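# Assemble two printed parts to match the stand's model

## Task

Join the two 3D-printed parts so the result matches the finished assembly shown on the stand. The task fails if the robot tips over or ends up leaning, or if anything is knocked or placed outside the work area.

## Robot and tools

ROBOT. A LinearBot: an omnidirectional base with a column about 1.7 m tall. A carriage rides the column (lift_m) and carries two identical six-joint arms, left and right, each with a two-finger gripper. Arm bases sit about 0.57 m + lift_m above the floor, and carriage parts hang roughly 0.15 m below them. A hand reaches about 0.78 m from its shoulder but only about 0.38 m below its arm base. The hand is about 0.16 m long, 0.1 m wide (0.14 m open), and its fingertips taper to about 5 mm thick. Parked arm: joints 1 to 6 = 0, 0.05, 0.05, 1.45, 0, 0. Cameras: carriage_camera (fixed, forward, tilted about 20 degrees down), left_wrist_camera and right_wrist_camera (looking past the fingertips). Images are 672x504.

FRAMES. Base frame: origin on the floor below the base centre, x forward, y left, z up, in metres. left_hand and right_hand report the point between each hand's pads in this frame, with quat_wxyz giving orientation (hand z runs along the fingers, fingers open along hand y; pointing straight up with joints 1, 5, 6 at 0 gives 1,0,0,0). Hand readings are approximate: the real hand is usually lower, especially at long reach or under load. base_odometry is the base frame at scene start, counted from wheel turns only (slip counts as travel); heading in rad, left positive, -3.142 to 3.142.

move. One action per call, with optional cameras (list of names or ["all"]) and blocking (true or omitted waits until everything rests; false returns in about 0.5 s while motion continues).
- base: an object with exactly one key, each a relative offset from where the base last measured itself: translate_m (metres, forward positive, -2 to 2), strafe_m (metres, left positive, -2 to 2), rotate_rad (radians, counter-clockwise positive, -6.3 to 6.3).
- joints: an object keyed by joint name, each value an absolute target. lift_m 0 to 1 m. For each arm (prefix left_ or right_): joint1_rad -2.617 to 3.054 (yaw about vertical, 0 forward, positive left); joint2_rad 0 to 3.141 (shoulder; 0 upper arm back and level, 1.57 upright, 3.14 forward and level); joint3_rad 0 to 3.141 (elbow; 0 folded, 3.14 straight); joint4_rad -1.57 to 1.57 (wrist pitch, positive lifts the fingertips); joint5_rad -1.57 to 1.57 (wrist yaw, positive turns the fingertips to the right, opposite to joint 1); joint6_rad -2.094 to 2.094 (roll about the finger axis, positive clockwise seen from the forearm); gripper_m 0 to 0.093 m (pad gap). Joints not named keep their previous targets.
- speeds: per-action top speeds: translate_m and strafe_m 0.02 to 0.5 m/s, rotate_rad 0.05 to 1.57 rad/s, lift_m 0.08 to 0.27 m/s (default 0.25).
- min_time_s: 0.1 to 8 s, the minimum duration of arm and gripper motions; 2 or more keeps hand paths straighter, while too small a value can make the arm overshoot.
No action lasts over 15 s; after 14 s it ends with time_out. A move with no action just reports state and images. Unknown keys make a call invalid; out-of-range values are refused, and a refusal or an unrequested stop cancels the remaining robot calls of that reply.

wait: seconds 0 to 10, optional cameras; returns early once running moves finish. stop: brakes all running motions (not instant; the base coasts). zoom_image: camera plus region [x0, y0, x1, y1] in pixels, at most 504 by 504, from the newest image of that camera. read_manual gives only licence texts. finished_scene ends the scene for good; the assembly must stay correct without the robot.

RESULTS. The move line reads done, or the worst status: moving, off_target (rested away from target, may still push), contact_stop, time_out, not_followed (a self-collision check held the arm back), stopped, limit_stop_at_motor_heat. joint_positions gives readings; motor_effort gives percent of maximum with the peak in brackets (readings are noisy and biased); joint torques in N m; motor temperatures per arm (six joints then gripper). on_its_own lists what happened without a command. A MOTOR HOT line appears at 75 degrees C; at 100 the arm goes limp for 30 to 60 s or more. Gripper readings when gripping a hard part sit a few mm below the part width; closed on nothing they read 0 to 0.003. Open well above the reading to release.

CAUTIONS.
- Do not let the two arms collide or press on each other, grippers and fingers included; a hard press ends the scene. Never close one gripper on the other arm's fingers.
- Arms have no contact stop and keep pushing when blocked; the base stops only on wheel overload and ignores the arms. Approach parts slowly, stepping the hand along a line once close.
- The robot tips most easily with a high carriage, stretched or loaded arms, pushing or pulling, or sudden stops. A hand z that rises with no command signals a lean. Do not drive away from something held fast.
- With joint 2 below 0.8, swinging joint 1 outward by 0.5 or more can strike the column.
- Park arms while thinking or driving to avoid overheating.
- Never drop parts from height, release them while moving, or slam into fixed objects. Thinking time lets the scene run on.

Each tool is called after ">>>" in YAML: its name, and indented under it one key for each argument.

## Session

>>> move:

Scene clock: 0.00 s.
Joint torques (N m): no reading
Motor temperatures (°C): left_arm=[15 17 20 16 18 17 16] | right_arm=[15 16 15 16 16 17 14]
base_odometry: x=+0.000 y=+0.000 heading=+0.000
base_status: not commanded
joint_positions: lift_m=+0.300 left_joint1_rad=+0.018 left_joint2_rad=+0.045 left_joint3_rad=+0.063 left_joint4_rad=+1.418 left_joint5_rad=+0.021 left_joint6_rad=+0.021 left_gripper_m=+0.09396 right_joint1_rad=+0.000 right_joint2_rad=+0.067 right_joint3_rad=+0.044 right_joint4_rad=+1.493 right_joint5_rad=-0.002 right_joint6_rad=+0.005 right_gripper_m=+0.09396
joint_status: not commanded
motor_effort: lift_m=+33 drive_wheels=+0
left_hand: x=+0.2506 y=+0.3138 z=+1.3092 quat_wxyz=(+0.997, +0.010, +0.067, +0.019) (m; base frame)
right_hand: x=+0.2448 y=-0.3165 z=+1.3059 quat_wxyz=(+0.999, -0.001, +0.050, +0.003) (m; base frame)
pictures: carriage_camera, left_wrist_camera, right_wrist_camera

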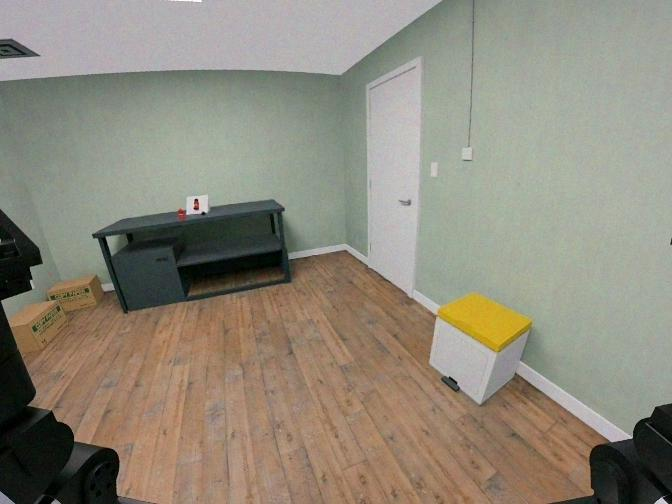

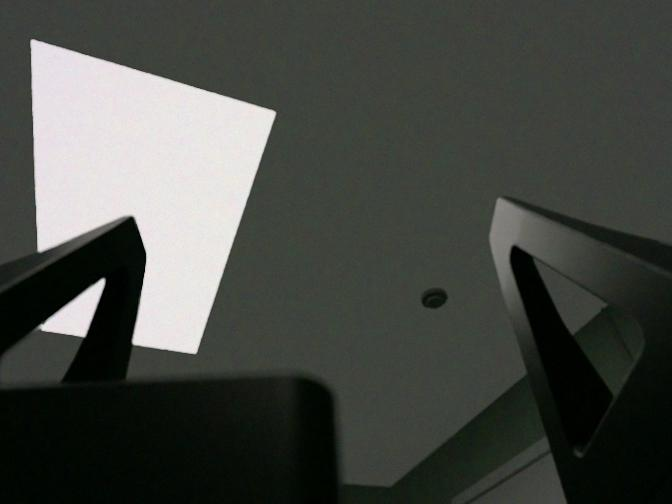

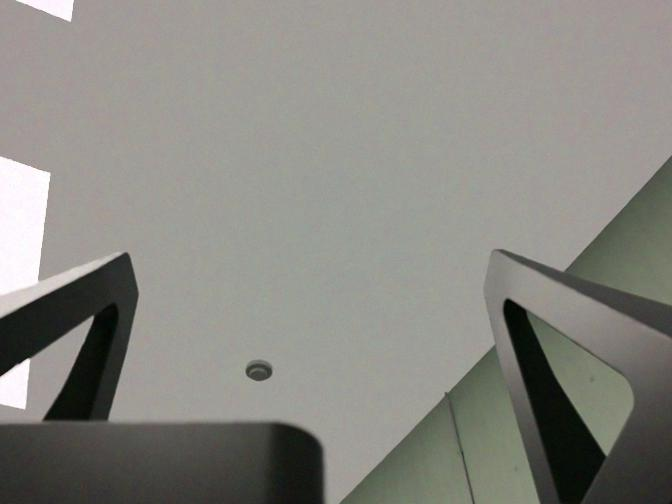

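>>> zoom_image:
  camera: "carriage_camera"
  region: [90, 170, 300, 320]

>>> zoom_image:
  camera: "carriage_camera"
  region: [165, 185, 225, 230]

Scaled by 2.400 from the camera's 672x504 image, which has a finer 960x720 frame.

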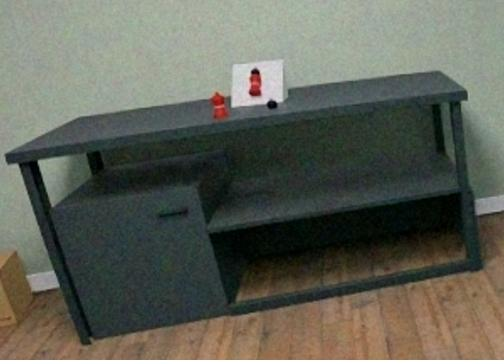

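Scaled by 8.400 from the camera's 672x504 image, which has a finer 960x720 frame.

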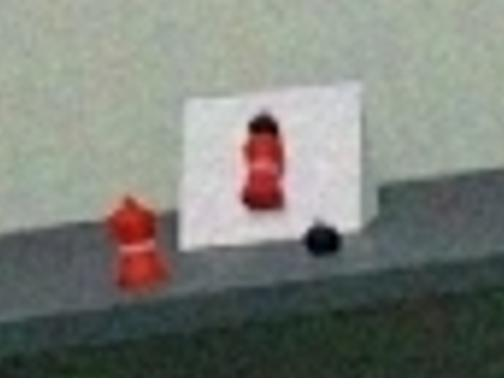

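>>> move:
  base: {"rotate_rad": 0.351}
  speeds: {"rotate_rad": 0.6}

>>> move:
  base: {"translate_m": 1.5}
  speeds: {"translate_m": 0.35}

>>> move:
  base: {"strafe_m": 0.59}
  speeds: {"strafe_m": 0.3}
  cameras: ["carriage_camera"]

Scene clock: 55.83 s.
Joint torques (N m): left_arm=[0.13 3.78 6.84 -0.19 0.17 -0.14] | right_arm=[0.1 4.51 6.78 -0.26 -0.09 0.05]
Motor temperatures (°C): left_arm=[15 18 25 16 18 17 16] | right_arm=[15 18 19 16 16 17 14]
move: done
base_odometry: x=+0.000 y=+0.000 heading=+0.351
base_status: done
joint_positions: lift_m=+0.300 left_joint1_rad=+0.018 left_joint2_rad=+0.045 left_joint3_rad=+0.063 left_joint4_rad=+1.418 left_joint5_rad=+0.021 left_joint6_rad=+0.021 left_gripper_m=+0.09396 right_joint1_rad=+0.000 right_joint2_rad=+0.067 right_joint3_rad=+0.044 right_joint4_rad=+1.492 right_joint5_rad=-0.002 right_joint6_rad=+0.005 right_gripper_m=+0.09396
joint_status: not commanded
motor_effort: lift_m=+33(33) drive_wheels=+5(8)
left_hand: x=+0.2506 y=+0.3138 z=+1.3092 quat_wxyz=(+0.997, +0.010, +0.067, +0.019) (m; base frame)
right_hand: x=+0.2450 y=-0.3165 z=+1.3059 quat_wxyz=(+0.999, -0.001, +0.051, +0.003) (m; base frame)
pictures: none

Scene clock: 61.90 s.
Joint torques (N m): left_arm=[0.08 3.75 6.83 -0.19 0.17 -0.15] | right_arm=[0.12 4.49 6.84 -0.27 -0.09 0.06]
move: done
base_odometry: x=+1.408 y=+0.517 heading=+0.352
base_status: done
joint_positions: lift_m=+0.300 left_joint1_rad=+0.018 left_joint2_rad=+0.045 left_joint3_rad=+0.063 left_joint4_rad=+1.418 left_joint5_rad=+0.021 left_joint6_rad=+0.021 left_gripper_m=+0.09396 right_joint1_rad=+0.000 right_joint2_rad=+0.067 right_joint3_rad=+0.044 right_joint4_rad=+1.493 right_joint5_rad=-0.002 right_joint6_rad=+0.005 right_gripper_m=+0.09396
joint_status: not commanded
motor_effort: lift_m=+33(33) drive_wheels=-5(13)
left_hand: x=+0.2506 y=+0.3138 z=+1.3092 quat_wxyz=(+0.997, +0.010, +0.067, +0.019) (m; base frame)
right_hand: x=+0.2448 y=-0.3165 z=+1.3059 quat_wxyz=(+0.999, -0.001, +0.050, +0.003) (m; base frame)
pictures: none

Scene clock: 65.37 s.
Joint torques (N m): left_arm=[0.09 3.86 6.84 -0.2 0.18 -0.15] | right_arm=[0.13 4.48 6.86 -0.26 -0.08 0.05]
move: done
base_odometry: x=+1.205 y=+1.071 heading=+0.351
base_status: done
joint_positions: lift_m=+0.300 left_joint1_rad=+0.018 left_joint2_rad=+0.045 left_joint3_rad=+0.063 left_joint4_rad=+1.418 left_joint5_rad=+0.021 left_joint6_rad=+0.021 left_gripper_m=+0.09396 right_joint1_rad=-0.001 right_joint2_rad=+0.067 right_joint3_rad=+0.044 right_joint4_rad=+1.493 right_joint5_rad=-0.002 right_joint6_rad=+0.005 right_gripper_m=+0.09396
joint_status: not commanded
motor_effort: lift_m=+33(33) drive_wheels=-3(6)
left_hand: x=+0.2504 y=+0.3138 z=+1.3092 quat_wxyz=(+0.998, +0.010, +0.067, +0.019) (m; base frame)
right_hand: x=+0.2449 y=-0.3165 z=+1.3059 quat_wxyz=(+0.999, -0.001, +0.050, +0.002) (m; base frame)
pictures: carriage_camera

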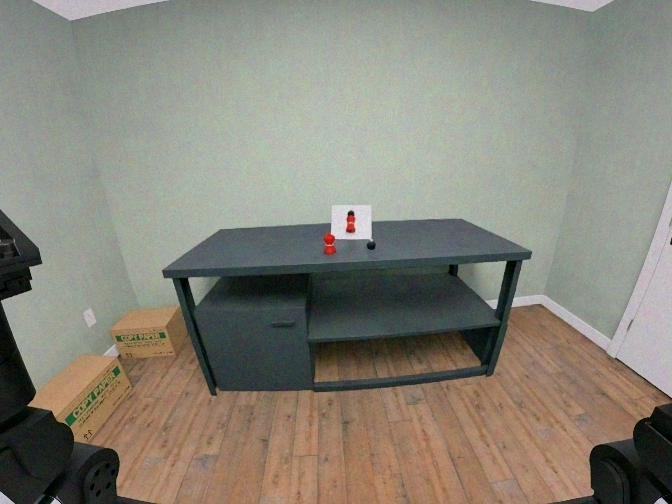

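>>> zoom_image:
  camera: "carriage_camera"
  region: [300, 195, 400, 270]

Scaled by 5.040 from the camera's 672x504 image, which has a finer 960x720 frame.

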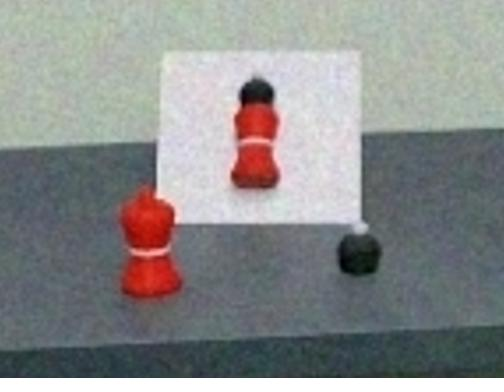

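>>> move:
  base: {"rotate_rad": 0.04}
  speeds: {"rotate_rad": 0.3}

>>> move:
  base: {"translate_m": 0.5}
  speeds: {"translate_m": 0.25}
  cameras: ["carriage_camera"]

>>> zoom_image:
  camera: "carriage_camera"
  region: [280, 220, 440, 340]

Scene clock: 109.83 s.
Joint torques (N m): left_arm=[0.1 3.82 6.8 -0.19 0.17 -0.15] | right_arm=[0.12 4.51 6.83 -0.26 -0.09 0.05]
move: done
base_odometry: x=+1.205 y=+1.071 heading=+0.391
base_status: done
joint_positions: lift_m=+0.300 left_joint1_rad=+0.018 left_joint2_rad=+0.045 left_joint3_rad=+0.063 left_joint4_rad=+1.418 left_joint5_rad=+0.021 left_joint6_rad=+0.021 left_gripper_m=+0.09396 right_joint1_rad=-0.001 right_joint2_rad=+0.067 right_joint3_rad=+0.044 right_joint4_rad=+1.492 right_joint5_rad=-0.002 right_joint6_rad=+0.005 right_gripper_m=+0.09396
joint_status: not commanded
motor_effort: lift_m=+33(33) drive_wheels=-5(6)
left_hand: x=+0.2504 y=+0.3138 z=+1.3092 quat_wxyz=(+0.998, +0.010, +0.067, +0.019) (m; base frame)
right_hand: x=+0.2450 y=-0.3165 z=+1.3059 quat_wxyz=(+0.999, -0.001, +0.051, +0.002) (m; base frame)
pictures: none

Scene clock: 113.13 s.
Joint torques (N m): left_arm=[0.09 3.95 6.87 -0.2 0.18 -0.15] | right_arm=[0.13 4.49 6.9 -0.27 -0.09 0.05]
move: done
base_odometry: x=+1.667 y=+1.262 heading=+0.391
base_status: done
joint_positions: lift_m=+0.300 left_joint1_rad=+0.018 left_joint2_rad=+0.045 left_joint3_rad=+0.063 left_joint4_rad=+1.418 left_joint5_rad=+0.021 left_joint6_rad=+0.021 left_gripper_m=+0.09396 right_joint1_rad=-0.001 right_joint2_rad=+0.067 right_joint3_rad=+0.044 right_joint4_rad=+1.493 right_joint5_rad=-0.002 right_joint6_rad=+0.005 right_gripper_m=+0.09396
joint_status: not commanded
motor_effort: lift_m=+33(33) drive_wheels=-4(7)
left_hand: x=+0.2504 y=+0.3138 z=+1.3092 quat_wxyz=(+0.998, +0.010, +0.067, +0.019) (m; base frame)
right_hand: x=+0.2448 y=-0.3165 z=+1.3059 quat_wxyz=(+0.999, -0.001, +0.050, +0.002) (m; base frame)
pictures: carriage_camera

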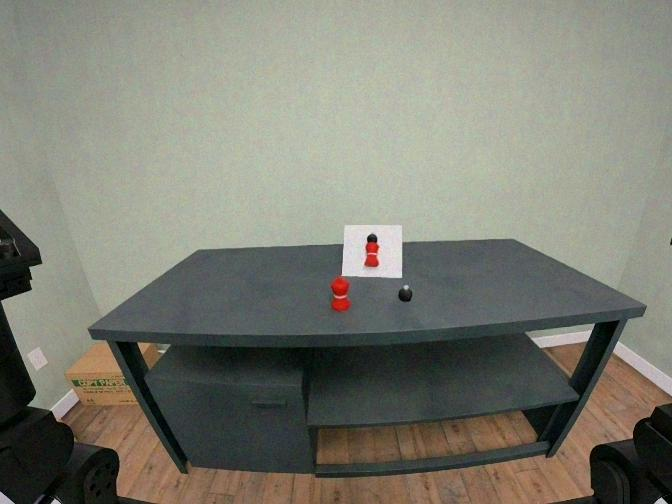

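Scaled by 3.150 from the camera's 672x504 image, which has a finer 960x720 frame.

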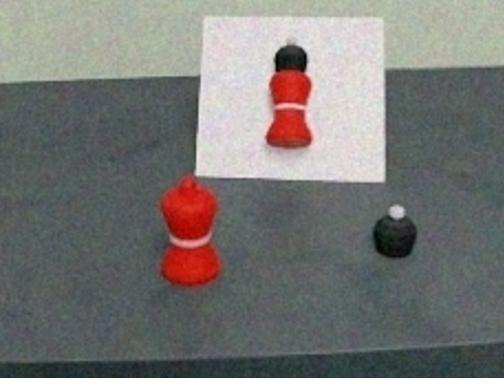

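>>> zoom_image:
  camera: "carriage_camera"
  region: [320, 265, 365, 320]

>>> zoom_image:
  camera: "carriage_camera"
  region: [385, 275, 425, 310]

>>> zoom_image:
  camera: "carriage_camera"
  region: [340, 220, 410, 285]

Scaled by 9.164 from the camera's 672x504 image, which has a finer 960x720 frame.

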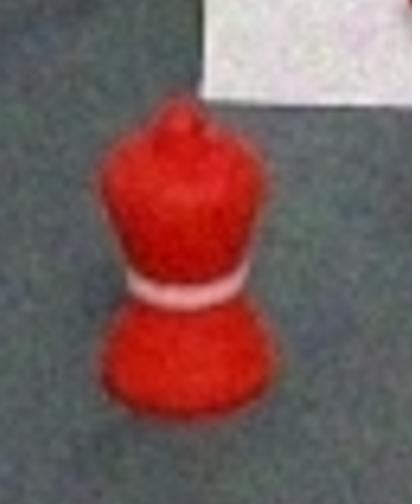

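Scaled by 12.600 from the camera's 672x504 image, which has a finer 960x720 frame.

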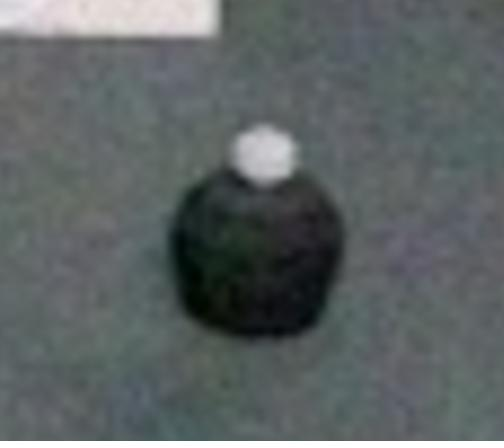

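Scaled by 7.200 from the camera's 672x504 image, which has a finer 960x720 frame.

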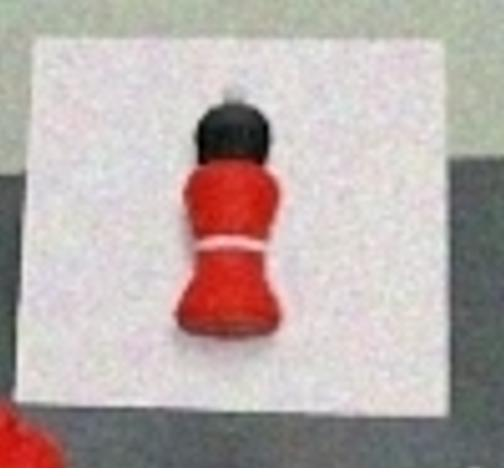

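>>> move:
  base: {"translate_m": 0.24}
  joints: {"lift_m": 0.45}
  speeds: {"translate_m": 0.15}
  cameras: ["carriage_camera"]

>>> zoom_image:
  camera: "carriage_camera"
  region: [270, 280, 470, 430]

Scene clock: 185.23 s.
Joint torques (N m): left_arm=[0.09 3.85 6.9 -0.19 0.18 -0.14] | right_arm=[0.12 4.46 6.8 -0.27 -0.09 0.05]
move: done
base_odometry: x=+1.889 y=+1.354 heading=+0.392
base_status: done
joint_positions: lift_m=+0.450 left_joint1_rad=+0.018 left_joint2_rad=+0.045 left_joint3_rad=+0.063 left_joint4_rad=+1.419 left_joint5_rad=+0.021 left_joint6_rad=+0.021 left_gripper_m=+0.09396 right_joint1_rad=-0.001 right_joint2_rad=+0.067 right_joint3_rad=+0.044 right_joint4_rad=+1.493 right_joint5_rad=-0.002 right_joint6_rad=+0.005 right_gripper_m=+0.09396
joint_status: all done
motor_effort: lift_m=+35(43) drive_wheels=-3(7)
left_hand: x=+0.2502 y=+0.3138 z=+1.4592 quat_wxyz=(+0.998, +0.010, +0.067, +0.019) (m; base frame)
right_hand: x=+0.2448 y=-0.3165 z=+1.4558 quat_wxyz=(+0.999, -0.001, +0.050, +0.002) (m; base frame)
pictures: carriage_camera
camera_calibration:
carriage_camera: T_world_to_cam=[[0.0182024, -0.998467, -0.0522633, 0.0674775], [-0.344029, 0.0428255, -0.937982, 1.39341], [0.938783, 0.0350536, -0.342722, 0.375295], [0, 0, 0, 1]] pos_world=[0.125826, -0.00545492, 1.43914]

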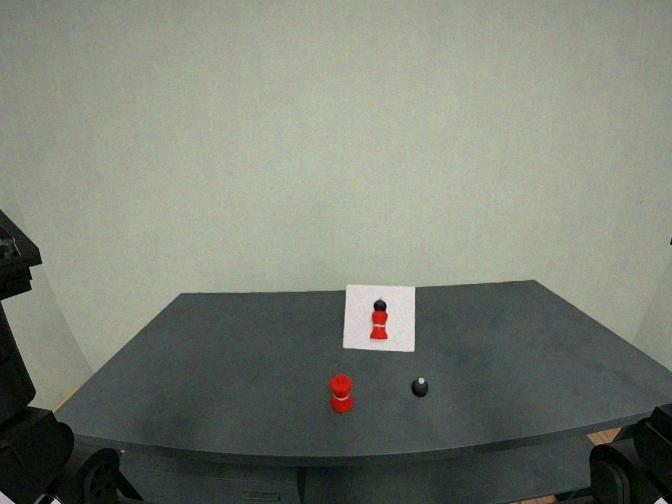

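Scaled by 2.520 from the camera's 672x504 image, which has a finer 960x720 frame.

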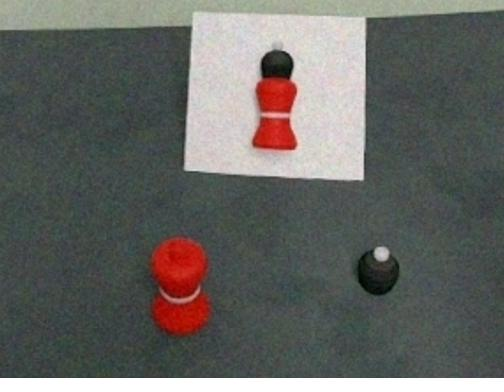

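>>> move:
  joints: {"right_joint1_rad": 0.5, "right_joint2_rad": 2.16, "right_joint3_rad": 0.303, "right_joint4_rad": 1.42, "right_joint5_rad": 0, "right_joint6_rad": 0}
  min_time_s: 3
  cameras: ["carriage_camera", "right_wrist_camera"]

Scene clock: 267.90 s.
Joint torques (N m): left_arm=[0.1 3.88 6.79 -0.2 0.18 -0.14] | right_arm=[0.5 -7.45 3.26 1.84 -0.08 -0.01]
Motor temperatures (°C): left_arm=[15 19 30 16 18 17 16] | right_arm=[15 19 23 17 16 17 14]
move: done
base_odometry: x=+1.889 y=+1.354 heading=+0.392
base_status: not commanded
joint_positions: lift_m=+0.450 left_joint1_rad=+0.018 left_joint2_rad=+0.045 left_joint3_rad=+0.063 left_joint4_rad=+1.419 left_joint5_rad=+0.021 left_joint6_rad=+0.021 left_gripper_m=+0.09396 right_joint1_rad=+0.495 right_joint2_rad=+2.150 right_joint3_rad=+0.291 right_joint4_rad=+1.427 right_joint5_rad=-0.002 right_joint6_rad=+0.005 right_gripper_m=+0.09396
joint_status: all done
motor_effort: lift_m=+35(35) drive_wheels=-3(3)
left_hand: x=+0.2502 y=+0.3138 z=+1.4592 quat_wxyz=(+0.998, +0.010, +0.067, +0.019) (m; base frame)
right_hand: x=+0.5492 y=-0.1370 z=+1.0024 quat_wxyz=(+0.522, -0.205, +0.817, +0.134) (m; base frame)
pictures: carriage_camera, right_wrist_camera
camera_calibration:
carriage_camera: T_world_to_cam=[[0.0182024, -0.998467, -0.0522633, 0.0674775], [-0.344029, 0.0428255, -0.937982, 1.39341], [0.938783, 0.0350536, -0.342722, 0.375295], [0, 0, 0, 1]] pos_world=[0.125826, -0.00545492, 1.43914]
right_wrist_camera: T_world_to_cam=[[0.44593, -0.894494, 0.0320535, -0.403624], [-0.752235, -0.393936, -0.528163, 0.899589], [0.485065, 0.211412, -0.848538, 0.738976], [0, 0, 0, 1]] pos_world=[0.498239, -0.162886, 1.11512]

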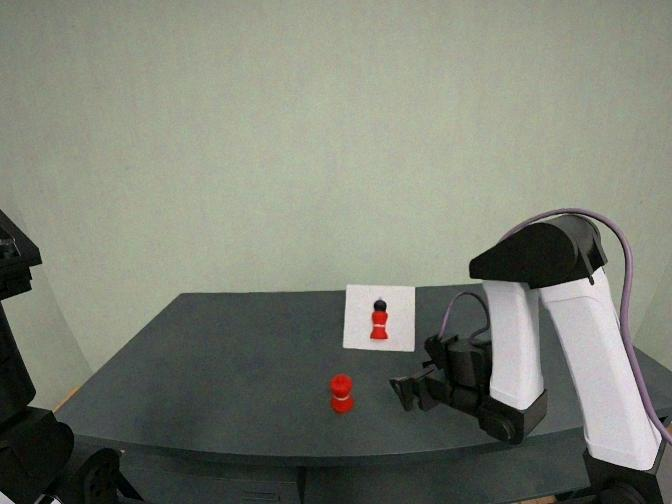

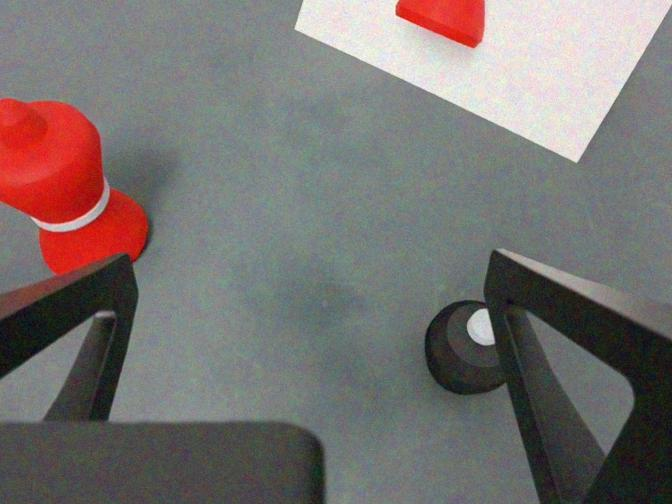

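>>> zoom_image:
  camera: "right_wrist_camera"
  region: [0, 80, 180, 290]

>>> zoom_image:
  camera: "right_wrist_camera"
  region: [400, 280, 540, 410]

>>> zoom_image:
  camera: "right_wrist_camera"
  region: [290, 0, 672, 170]

Scaled by 2.400 from the camera's 672x504 image, which has a finer 960x720 frame.

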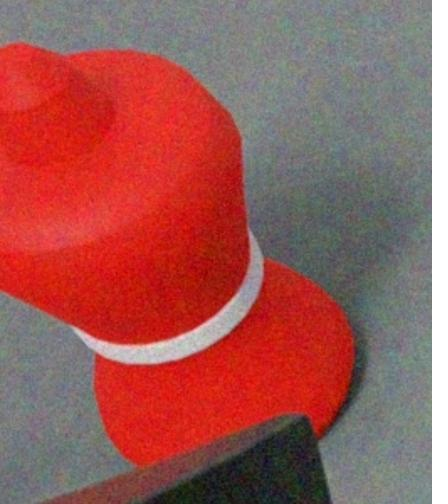

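Scaled by 3.600 from the camera's 672x504 image, which has a finer 960x720 frame.

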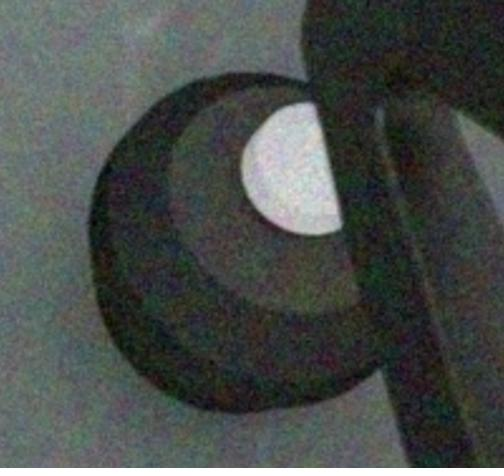

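Scaled by 1.319 from the camera's 672x504 image, which has a finer 960x720 frame.

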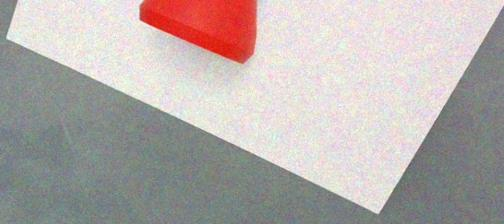

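>>> move:
  joints: {"right_joint1_rad": 0.72}
  min_time_s: 1.5
  cameras: ["right_wrist_camera"]

>>> zoom_image:
  camera: "right_wrist_camera"
  region: [200, 60, 440, 300]

Scene clock: 358.00 s.
Joint torques (N m): left_arm=[0.12 3.81 6.8 -0.21 0.17 -0.15] | right_arm=[0.51 -7.45 3.25 1.84 -0.08 -0.01]
Motor temperatures (°C): left_arm=[15 19 31 16 18 17 16] | right_arm=[15 23 19 25 16 17 14]
move: done
base_odometry: x=+1.889 y=+1.354 heading=+0.392
base_status: not commanded
joint_positions: lift_m=+0.450 left_joint1_rad=+0.018 left_joint2_rad=+0.045 left_joint3_rad=+0.063 left_joint4_rad=+1.419 left_joint5_rad=+0.021 left_joint6_rad=+0.021 left_gripper_m=+0.09396 right_joint1_rad=+0.715 right_joint2_rad=+2.150 right_joint3_rad=+0.291 right_joint4_rad=+1.427 right_joint5_rad=-0.002 right_joint6_rad=+0.005 right_gripper_m=+0.09396
joint_status: all done
motor_effort: lift_m=+35(35) drive_wheels=-3(3)
left_hand: x=+0.2502 y=+0.3138 z=+1.4592 quat_wxyz=(+0.998, +0.010, +0.067, +0.019) (m; base frame)
right_hand: x=+0.5020 y=-0.0689 z=+1.0024 quat_wxyz=(+0.505, -0.293, +0.789, +0.191) (m; base frame)
pictures: right_wrist_camera
camera_calibration:
right_wrist_camera: T_world_to_cam=[[0.630214, -0.775754, 0.032183, -0.406076], [-0.648204, -0.548505, -0.52818, 0.828075], [0.427391, 0.312005, -0.848522, 0.783332], [0, 0, 0, 1]] pos_world=[0.457887, -0.105216, 1.11512]

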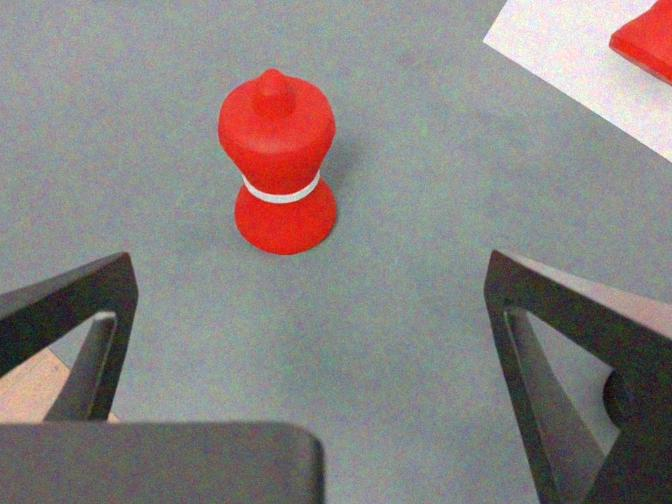

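Scaled by 2.100 from the camera's 672x504 image, which has a finer 960x720 frame.

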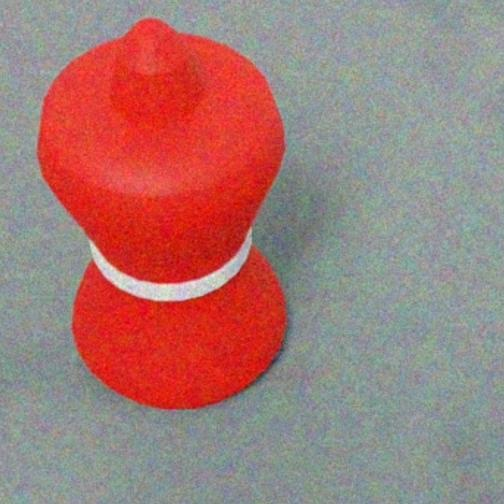

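>>> move:
  joints: {"lift_m": 0.53, "left_joint1_rad": -0.35, "left_joint2_rad": 2.16, "left_joint3_rad": 0.303, "left_joint4_rad": 1.42, "left_joint5_rad": 0, "left_joint6_rad": 0}
  min_time_s: 3
  cameras: ["all"]

>>> zoom_image:
  camera: "right_wrist_camera"
  region: [200, 100, 440, 340]

>>> zoom_image:
  camera: "carriage_camera"
  region: [300, 360, 440, 480]

Scene clock: 390.00 s.
Joint torques (N m): left_arm=[-0.42 -7.19 2.82 1.84 0.04 -0.23] | right_arm=[0.51 -8.28 3.18 1.83 -0.08 -0.01]
move: done
base_odometry: x=+1.889 y=+1.354 heading=+0.392
base_status: not commanded
joint_positions: lift_m=+0.530 left_joint1_rad=-0.345 left_joint2_rad=+2.150 left_joint3_rad=+0.294 left_joint4_rad=+1.416 left_joint5_rad=+0.011 left_joint6_rad=+0.008 left_gripper_m=+0.09396 right_joint1_rad=+0.715 right_joint2_rad=+2.158 right_joint3_rad=+0.291 right_joint4_rad=+1.427 right_joint5_rad=-0.002 right_joint6_rad=+0.005 right_gripper_m=+0.09396
joint_status: all done
motor_effort: lift_m=+35(49) drive_wheels=+1(3)
left_hand: x=+0.5716 y=+0.1874 z=+1.0804 quat_wxyz=(+0.527, +0.151, +0.831, -0.095) (m; base frame)
right_hand: x=+0.5011 y=-0.0697 z=+1.0794 quat_wxyz=(+0.501, -0.294, +0.792, +0.190) (m; base frame)
pictures: carriage_camera, left_wrist_camera, right_wrist_camera
camera_calibration:
carriage_camera: T_world_to_cam=[[0.0182024, -0.998467, -0.0522633, 0.0716585], [-0.344029, 0.0428255, -0.937982, 1.46845], [0.938783, 0.0350536, -0.342722, 0.402712], [0, 0, 0, 1]] pos_world=[0.125826, -0.00545492, 1.51914]
left_wrist_camera: T_world_to_cam=[[-0.404575, -0.914468, 0.00822506, 0.386655], [-0.818816, 0.358222, -0.448572, 0.883558], [0.407258, -0.188216, -0.893709, 0.894118], [0, 0, 0, 1]] pos_world=[0.515766, 0.20536, 1.19224]
right_wrist_camera: T_world_to_cam=[[0.630423, -0.775576, 0.0323811, -0.408975], [-0.651535, -0.551352, -0.521069, 0.861586], [0.421982, 0.307397, -0.8529, 0.856391], [0, 0, 0, 1]] pos_world=[0.457799, -0.105406, 1.1926]

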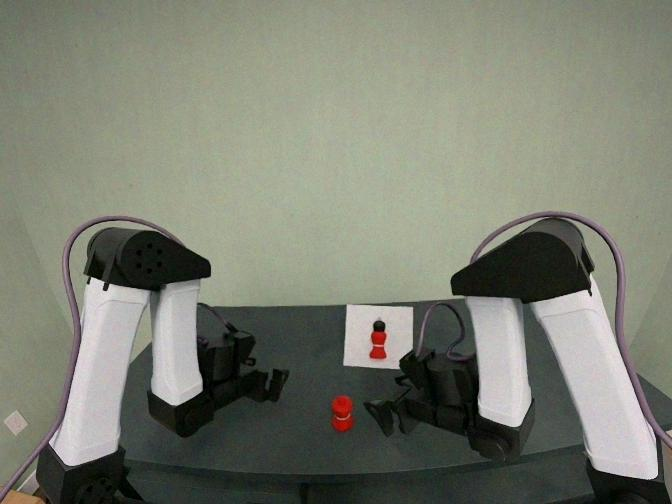

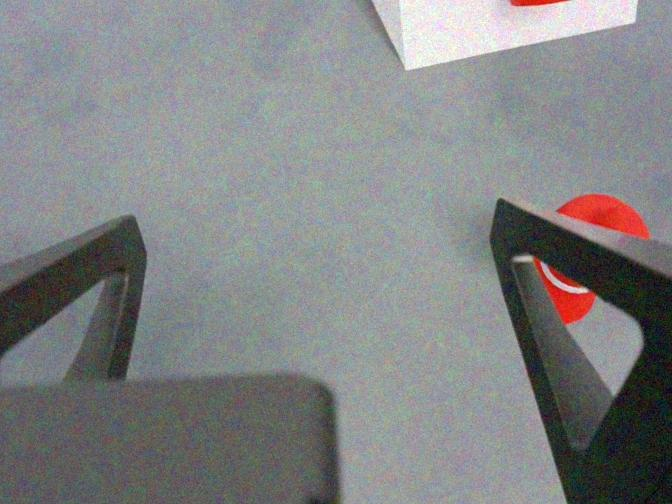

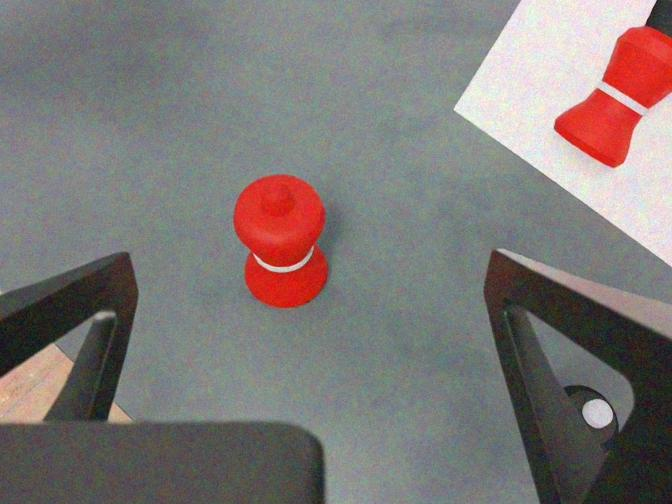

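Scaled by 2.100 from the camera's 672x504 image, which has a finer 960x720 frame.

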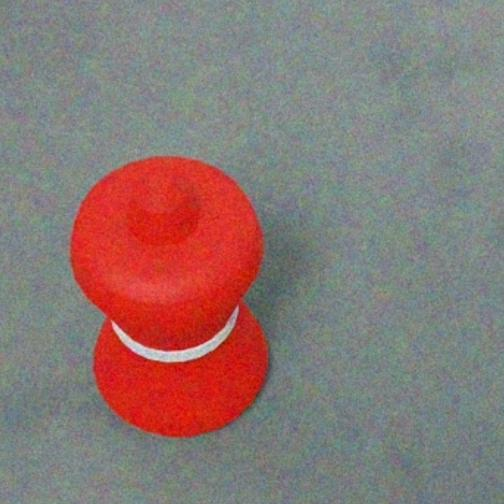

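Scaled by 3.600 from the camera's 672x504 image, which has a finer 960x720 frame.

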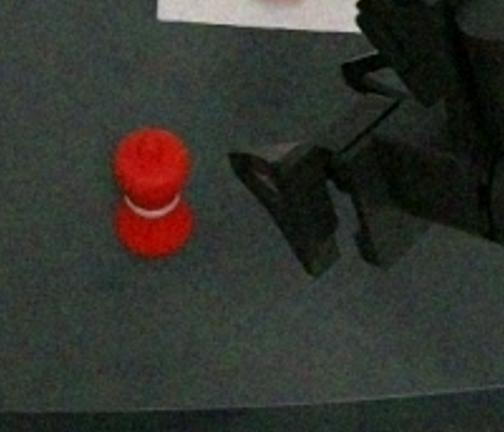

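>>> move:
  joints: {"right_joint1_rad": 0.304, "right_joint2_rad": 2.37, "right_joint3_rad": 0.9135, "right_joint4_rad": 0.409, "right_joint5_rad": 0, "right_joint6_rad": 0}
  min_time_s: 2.5
  cameras: ["all"]

Scene clock: 506.13 s.
Joint torques (N m): left_arm=[-0.4 -7.2 2.81 1.85 0.07 -0.22] | right_arm=[-0.25 -10.88 5.72 1.16 -0.08 -0.01]
Motor temperatures (°C): left_arm=[15 23 25 25 18 17 16] | right_arm=[15 24 18 30 16 17 14]
move: done
base_odometry: x=+1.889 y=+1.354 heading=+0.392
base_status: not commanded
joint_positions: lift_m=+0.530 left_joint1_rad=-0.345 left_joint2_rad=+2.150 left_joint3_rad=+0.294 left_joint4_rad=+1.416 left_joint5_rad=+0.011 left_joint6_rad=+0.008 left_gripper_m=+0.09396 right_joint1_rad=+0.308 right_joint2_rad=+2.356 right_joint3_rad=+0.896 right_joint4_rad=+0.420 right_joint5_rad=-0.002 right_joint6_rad=+0.005 right_gripper_m=+0.09396
joint_status: all done
motor_effort: lift_m=+35(35) drive_wheels=+1(2)
left_hand: x=+0.5717 y=+0.1875 z=+1.0804 quat_wxyz=(+0.527, +0.151, +0.831, -0.094) (m; base frame)
right_hand: x=+0.6160 y=-0.1894 z=+0.9530 quat_wxyz=(+0.259, -0.146, +0.954, +0.042) (m; base frame)
pictures: carriage_camera, left_wrist_camera, right_wrist_camera
camera_calibration:
carriage_camera: T_world_to_cam=[[0.0182024, -0.998467, -0.0522633, 0.0716585], [-0.344029, 0.0428255, -0.937982, 1.46845], [0.938783, 0.0350536, -0.342722, 0.402712], [0, 0, 0, 1]] pos_world=[0.125826, -0.00545492, 1.51914]
left_wrist_camera: T_world_to_cam=[[-0.403953, -0.914746, 0.00786181, 0.386915], [-0.819017, 0.357824, -0.448524, 0.883652], [0.407472, -0.187621, -0.893736, 0.893935], [0, 0, 0, 1]] pos_world=[0.515767, 0.205459, 1.19224]
right_wrist_camera: T_world_to_cam=[[0.295074, -0.954404, 0.0452157, -0.409594], [-0.954771, -0.292711, 0.0522737, 0.493923], [-0.0366551, -0.0585952, -0.997609, 1.08792], [0, 0, 0, 1]] pos_world=[0.632322, -0.182595, 1.07802]

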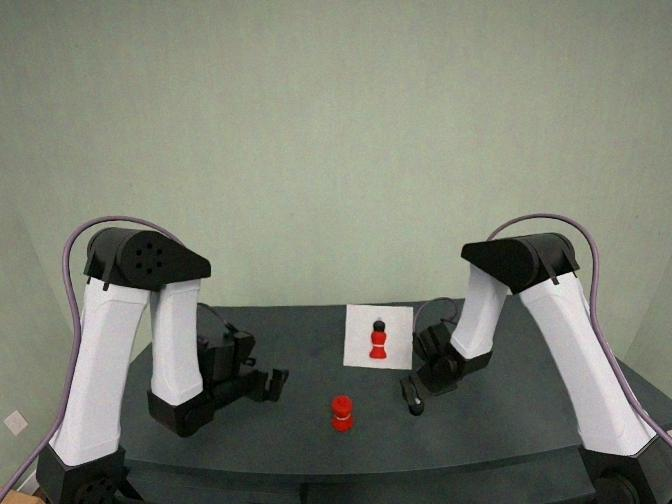

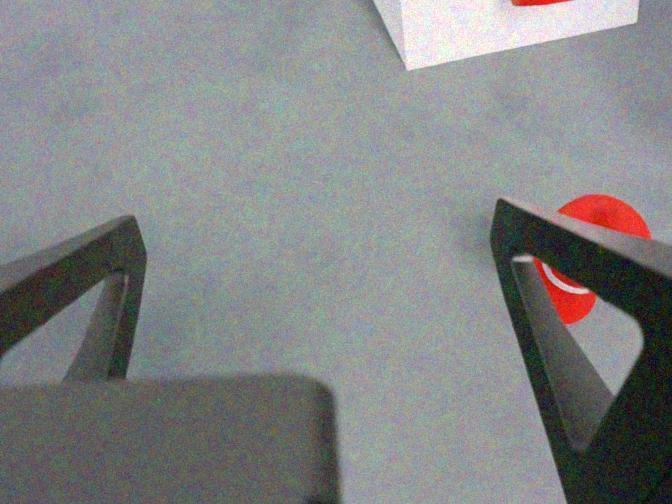

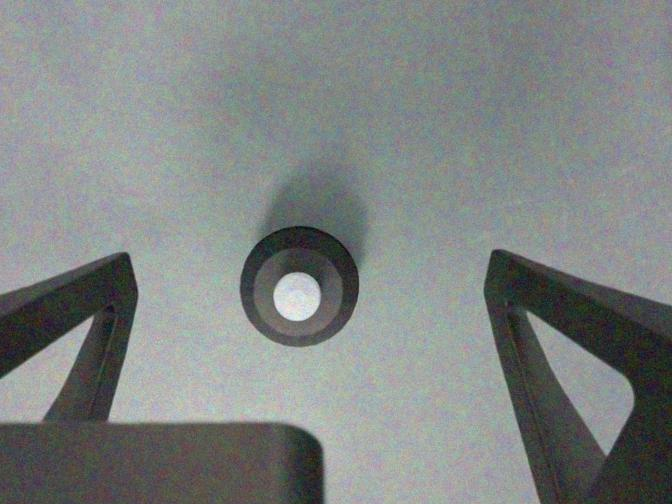

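>>> move:
  joints: {"right_joint1_rad": 0.317, "right_joint2_rad": 2.357, "right_joint3_rad": 0.886, "right_joint4_rad": 0.418, "left_joint1_rad": -0.75}
  min_time_s: 1.5
  cameras: ["left_wrist_camera", "right_wrist_camera"]

Scene clock: 566.03 s.
Joint torques (N m): left_arm=[-0.38 -7.19 2.82 1.84 0.09 -0.22] | right_arm=[0.51 -12.19 3.19 1.24 -0.08 -0.01]
Motor temperatures (°C): left_arm=[15 24 25 27 18 17 16] | right_arm=[15 33 21 26 16 17 14]
move: done
base_odometry: x=+1.889 y=+1.354 heading=+0.392
base_status: not commanded
joint_positions: lift_m=+0.530 left_joint1_rad=-0.746 left_joint2_rad=+2.150 left_joint3_rad=+0.294 left_joint4_rad=+1.416 left_joint5_rad=+0.008 left_joint6_rad=+0.008 left_gripper_m=+0.09396 right_joint1_rad=+0.312 right_joint2_rad=+2.356 right_joint3_rad=+0.896 right_joint4_rad=+0.419 right_joint5_rad=-0.002 right_joint6_rad=+0.005 right_gripper_m=+0.09396
joint_status: all done
motor_effort: lift_m=+35(35) drive_wheels=+1(1)
left_hand: x=+0.4935 y=+0.0597 z=+1.0804 quat_wxyz=(+0.498, +0.312, +0.784, -0.196) (m; base frame)
right_hand: x=+0.6153 y=-0.1881 z=+0.9529 quat_wxyz=(+0.258, -0.148, +0.954, +0.042) (m; base frame)
pictures: left_wrist_camera, right_wrist_camera
camera_calibration:
left_wrist_camera: T_world_to_cam=[[-0.726905, -0.686704, 0.00692299, 0.385197], [-0.616038, 0.647581, -0.448481, 0.747863], [0.30349, -0.330268, -0.893765, 0.961663], [0, 0, 0, 1]] pos_world=[0.448858, 0.0978204, 1.19224]
right_wrist_camera: T_world_to_cam=[[0.298416, -0.953366, 0.0451709, -0.409944], [-0.953697, -0.29599, 0.0533978, 0.491275], [-0.0375376, -0.0590141, -0.997551, 1.0883], [0, 0, 0, 1]] pos_world=[0.631714, -0.18119, 1.07792]

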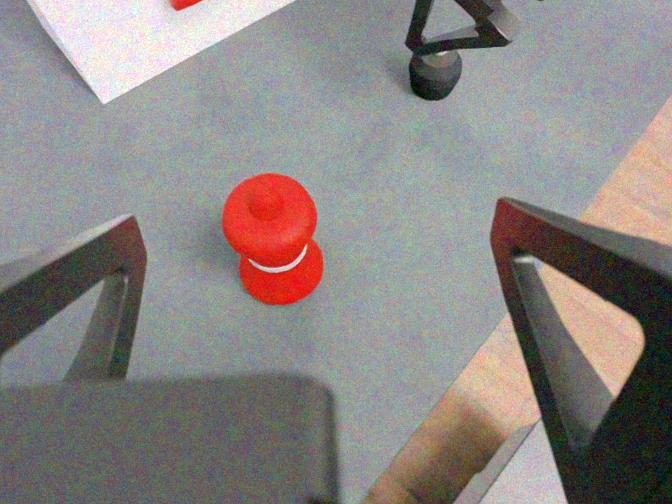

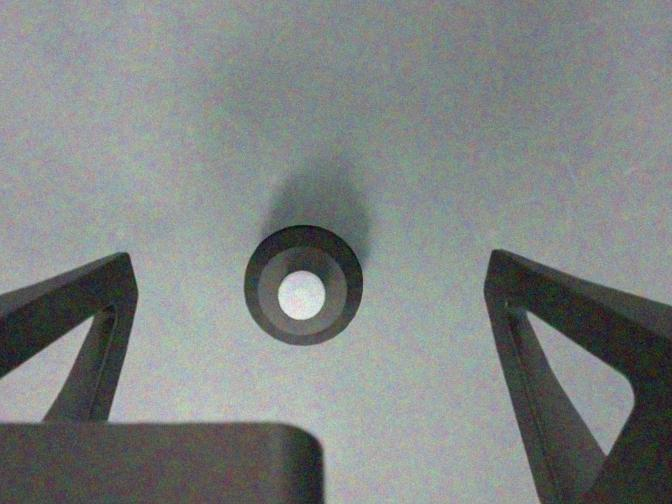

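>>> move:
  joints: {"right_joint1_rad": 0.328, "right_joint2_rad": 2.346, "right_joint3_rad": 0.868, "right_joint4_rad": 0.428}
  min_time_s: 1
  cameras: ["right_wrist_camera"]

Scene clock: 572.50 s.
Joint torques (N m): left_arm=[-0.38 -7.21 2.81 1.83 0.08 -0.23] | right_arm=[0.53 -13.15 2.97 1.3 -0.07 -0.01]
move: done
base_odometry: x=+1.889 y=+1.354 heading=+0.392
base_status: not commanded
joint_positions: lift_m=+0.530 left_joint1_rad=-0.746 left_joint2_rad=+2.150 left_joint3_rad=+0.294 left_joint4_rad=+1.416 left_joint5_rad=+0.008 left_joint6_rad=+0.008 left_gripper_m=+0.09396 right_joint1_rad=+0.323 right_joint2_rad=+2.356 right_joint3_rad=+0.879 right_joint4_rad=+0.421 right_joint5_rad=-0.002 right_joint6_rad=+0.005 right_gripper_m=+0.09396
joint_status: all done
motor_effort: lift_m=+35(35) drive_wheels=+1(1)
left_hand: x=+0.4935 y=+0.0597 z=+1.0804 quat_wxyz=(+0.498, +0.312, +0.784, -0.196) (m; base frame)
right_hand: x=+0.6070 y=-0.1860 z=+0.9496 quat_wxyz=(+0.251, -0.153, +0.955, +0.042) (m; base frame)
pictures: right_wrist_camera
camera_calibration:
right_wrist_camera: T_world_to_cam=[[0.30963, -0.949777, 0.0453112, -0.411641], [-0.94949, -0.306279, 0.068276, 0.465536], [-0.0509691, -0.0641628, -0.996637, 1.09119], [0, 0, 0, 1]] pos_world=[0.625095, -0.17837, 1.07438]

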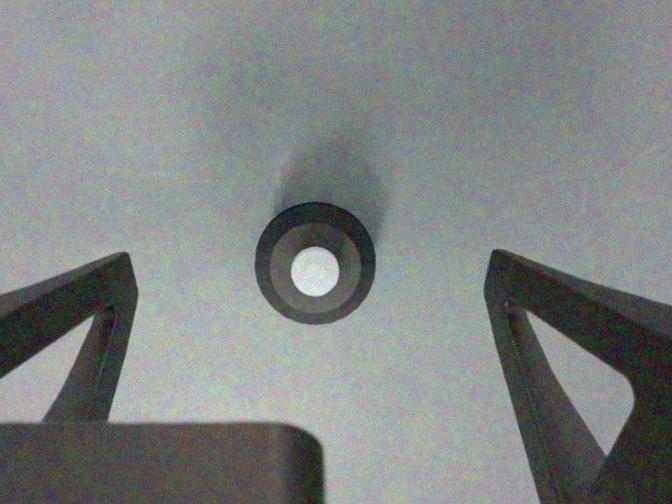

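>>> move:
  joints: {"lift_m": 0.48}
  speeds: {"lift_m": 0.08}
  cameras: ["left_wrist_camera", "right_wrist_camera"]

>>> zoom_image:
  camera: "left_wrist_camera"
  region: [350, 0, 550, 110]

Scene clock: 580.50 s.
Joint torques (N m): left_arm=[-0.35 -7.61 2.67 1.81 0.11 -0.24] | right_arm=[0.5 -13.11 3.17 1.25 -0.07 0]
move: done
base_odometry: x=+1.889 y=+1.354 heading=+0.392
base_status: not commanded
joint_positions: lift_m=+0.480 left_joint1_rad=-0.746 left_joint2_rad=+2.154 left_joint3_rad=+0.295 left_joint4_rad=+1.419 left_joint5_rad=+0.008 left_joint6_rad=+0.008 left_gripper_m=+0.09396 right_joint1_rad=+0.323 right_joint2_rad=+2.356 right_joint3_rad=+0.876 right_joint4_rad=+0.427 right_joint5_rad=-0.002 right_joint6_rad=+0.005 right_gripper_m=+0.09396
joint_status: all done
motor_effort: lift_m=+30(31) drive_wheels=-3(3)
left_hand: x=+0.4937 y=+0.0595 z=+1.0303 quat_wxyz=(+0.499, +0.312, +0.784, -0.196) (m; base frame)
right_hand: x=+0.6071 y=-0.1859 z=+0.9003 quat_wxyz=(+0.253, -0.153, +0.954, +0.043) (m; base frame)
pictures: left_wrist_camera, right_wrist_camera
camera_calibration:
left_wrist_camera: T_world_to_cam=[[-0.726951, -0.686655, 0.00688146, 0.385615], [-0.615877, 0.647522, -0.448788, 0.725974], [0.303706, -0.330485, -0.893612, 0.916597], [0, 0, 0, 1]] pos_world=[0.449058, 0.0976207, 1.14224]
right_wrist_camera: T_world_to_cam=[[0.309422, -0.949847, 0.045261, -0.409277], [-0.949724, -0.30629, 0.0648889, 0.472288], [-0.0477716, -0.0630635, -0.996866, 1.04057], [0, 0, 0, 1]] pos_world=[0.624892, -0.178471, 1.02519]

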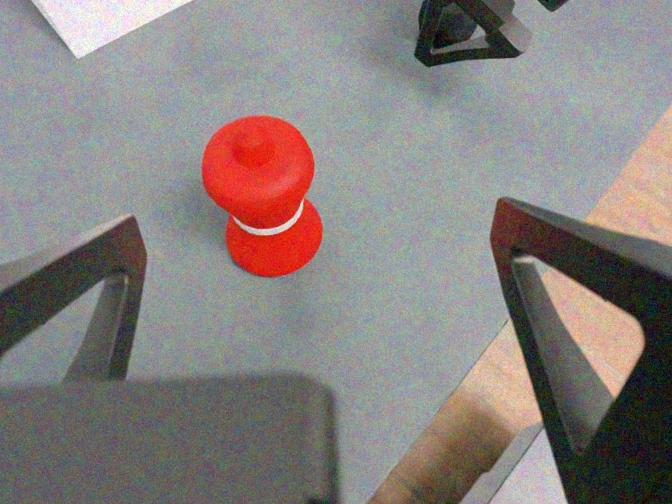

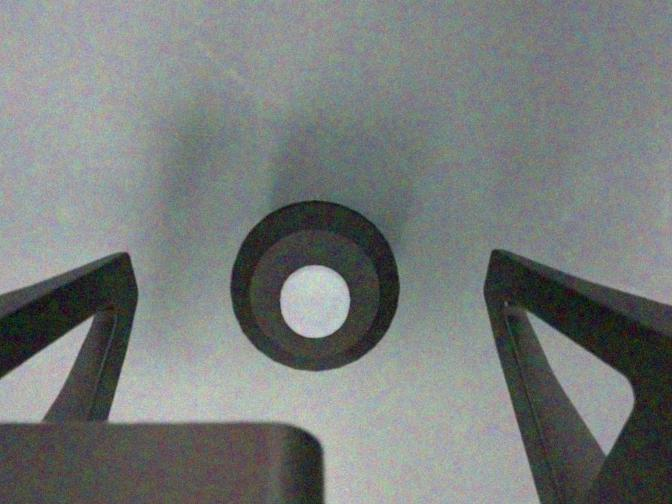

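Scaled by 2.520 from the camera's 672x504 image, which has a finer 960x720 frame.

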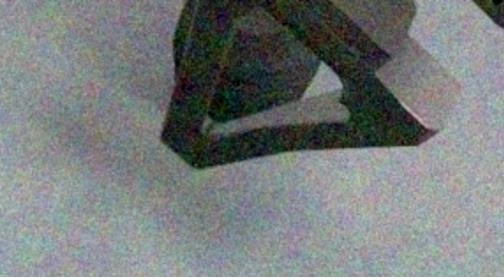

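>>> zoom_image:
  camera: "right_wrist_camera"
  region: [215, 185, 415, 385]

Scaled by 2.520 from the camera's 672x504 image, which has a finer 960x720 frame.

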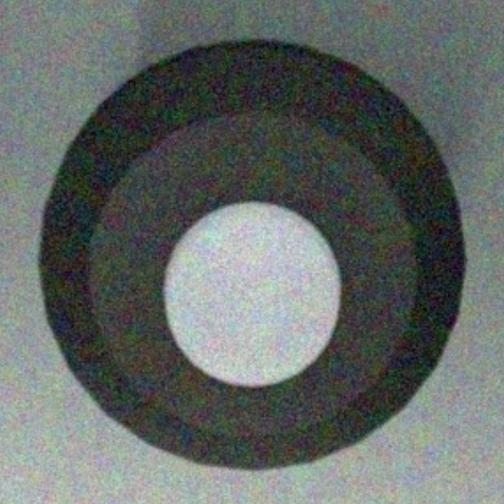

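>>> move:
  joints: {"right_gripper_m": 0.036}
  min_time_s: 3
  cameras: ["left_wrist_camera", "right_wrist_camera"]

>>> zoom_image:
  camera: "right_wrist_camera"
  region: [165, 155, 465, 380]

Scene clock: 621.20 s.
Joint torques (N m): left_arm=[-0.38 -7.62 2.65 1.82 0.09 -0.22] | right_arm=[0.53 -13.12 3.18 1.25 -0.07 -0.01]
Motor temperatures (°C): left_arm=[15 24 24 30 18 17 16] | right_arm=[15 40 19 25 16 17 14]
move: off_target
base_odometry: x=+1.889 y=+1.354 heading=+0.392
base_status: not commanded
joint_positions: lift_m=+0.480 left_joint1_rad=-0.746 left_joint2_rad=+2.154 left_joint3_rad=+0.295 left_joint4_rad=+1.419 left_joint5_rad=+0.008 left_joint6_rad=+0.008 left_gripper_m=+0.09396 right_joint1_rad=+0.323 right_joint2_rad=+2.356 right_joint3_rad=+0.876 right_joint4_rad=+0.427 right_joint5_rad=-0.002 right_joint6_rad=+0.005 right_gripper_m=+0.04105
joint_status: right_gripper_m off_target (ended at +0.04106, target +0.03600)
motor_effort: lift_m=+30(30) drive_wheels=+1(1)
left_hand: x=+0.4937 y=+0.0595 z=+1.0303 quat_wxyz=(+0.499, +0.312, +0.784, -0.196) (m; base frame)
right_hand: x=+0.6071 y=-0.1859 z=+0.9003 quat_wxyz=(+0.253, -0.153, +0.954, +0.043) (m; base frame)
pictures: left_wrist_camera, right_wrist_camera
camera_calibration:
left_wrist_camera: T_world_to_cam=[[-0.726951, -0.686655, 0.00688146, 0.385615], [-0.615877, 0.647522, -0.448788, 0.725974], [0.303706, -0.330485, -0.893612, 0.916597], [0, 0, 0, 1]] pos_world=[0.449058, 0.0976207, 1.14224]
right_wrist_camera: T_world_to_cam=[[0.309422, -0.949847, 0.045261, -0.409277], [-0.949724, -0.30629, 0.0648889, 0.472288], [-0.0477716, -0.0630635, -0.996866, 1.04057], [0, 0, 0, 1]] pos_world=[0.624892, -0.178471, 1.02519]

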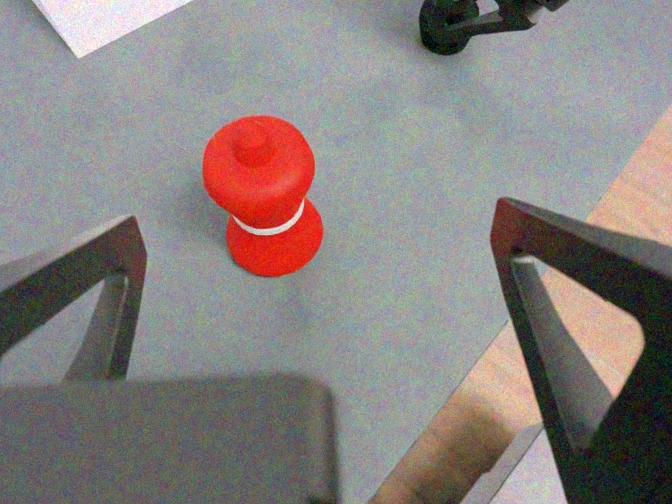

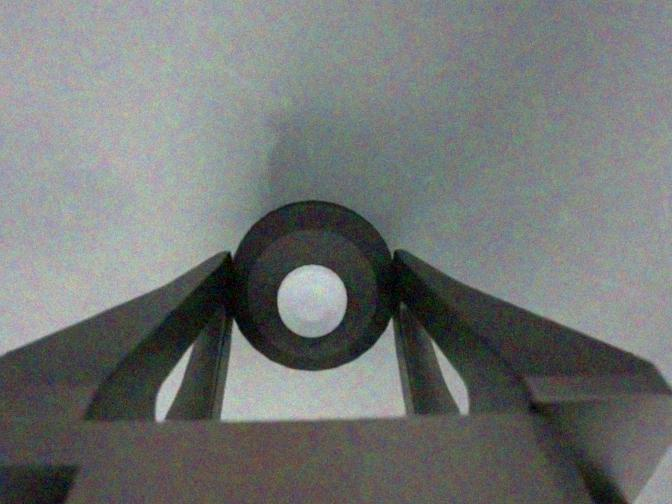

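Scaled by 1.680 from the camera's 672x504 image, which has a finer 960x720 frame.

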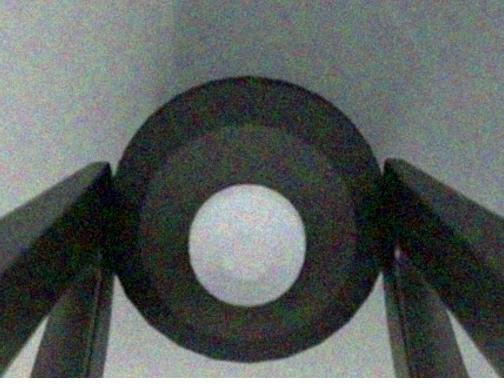

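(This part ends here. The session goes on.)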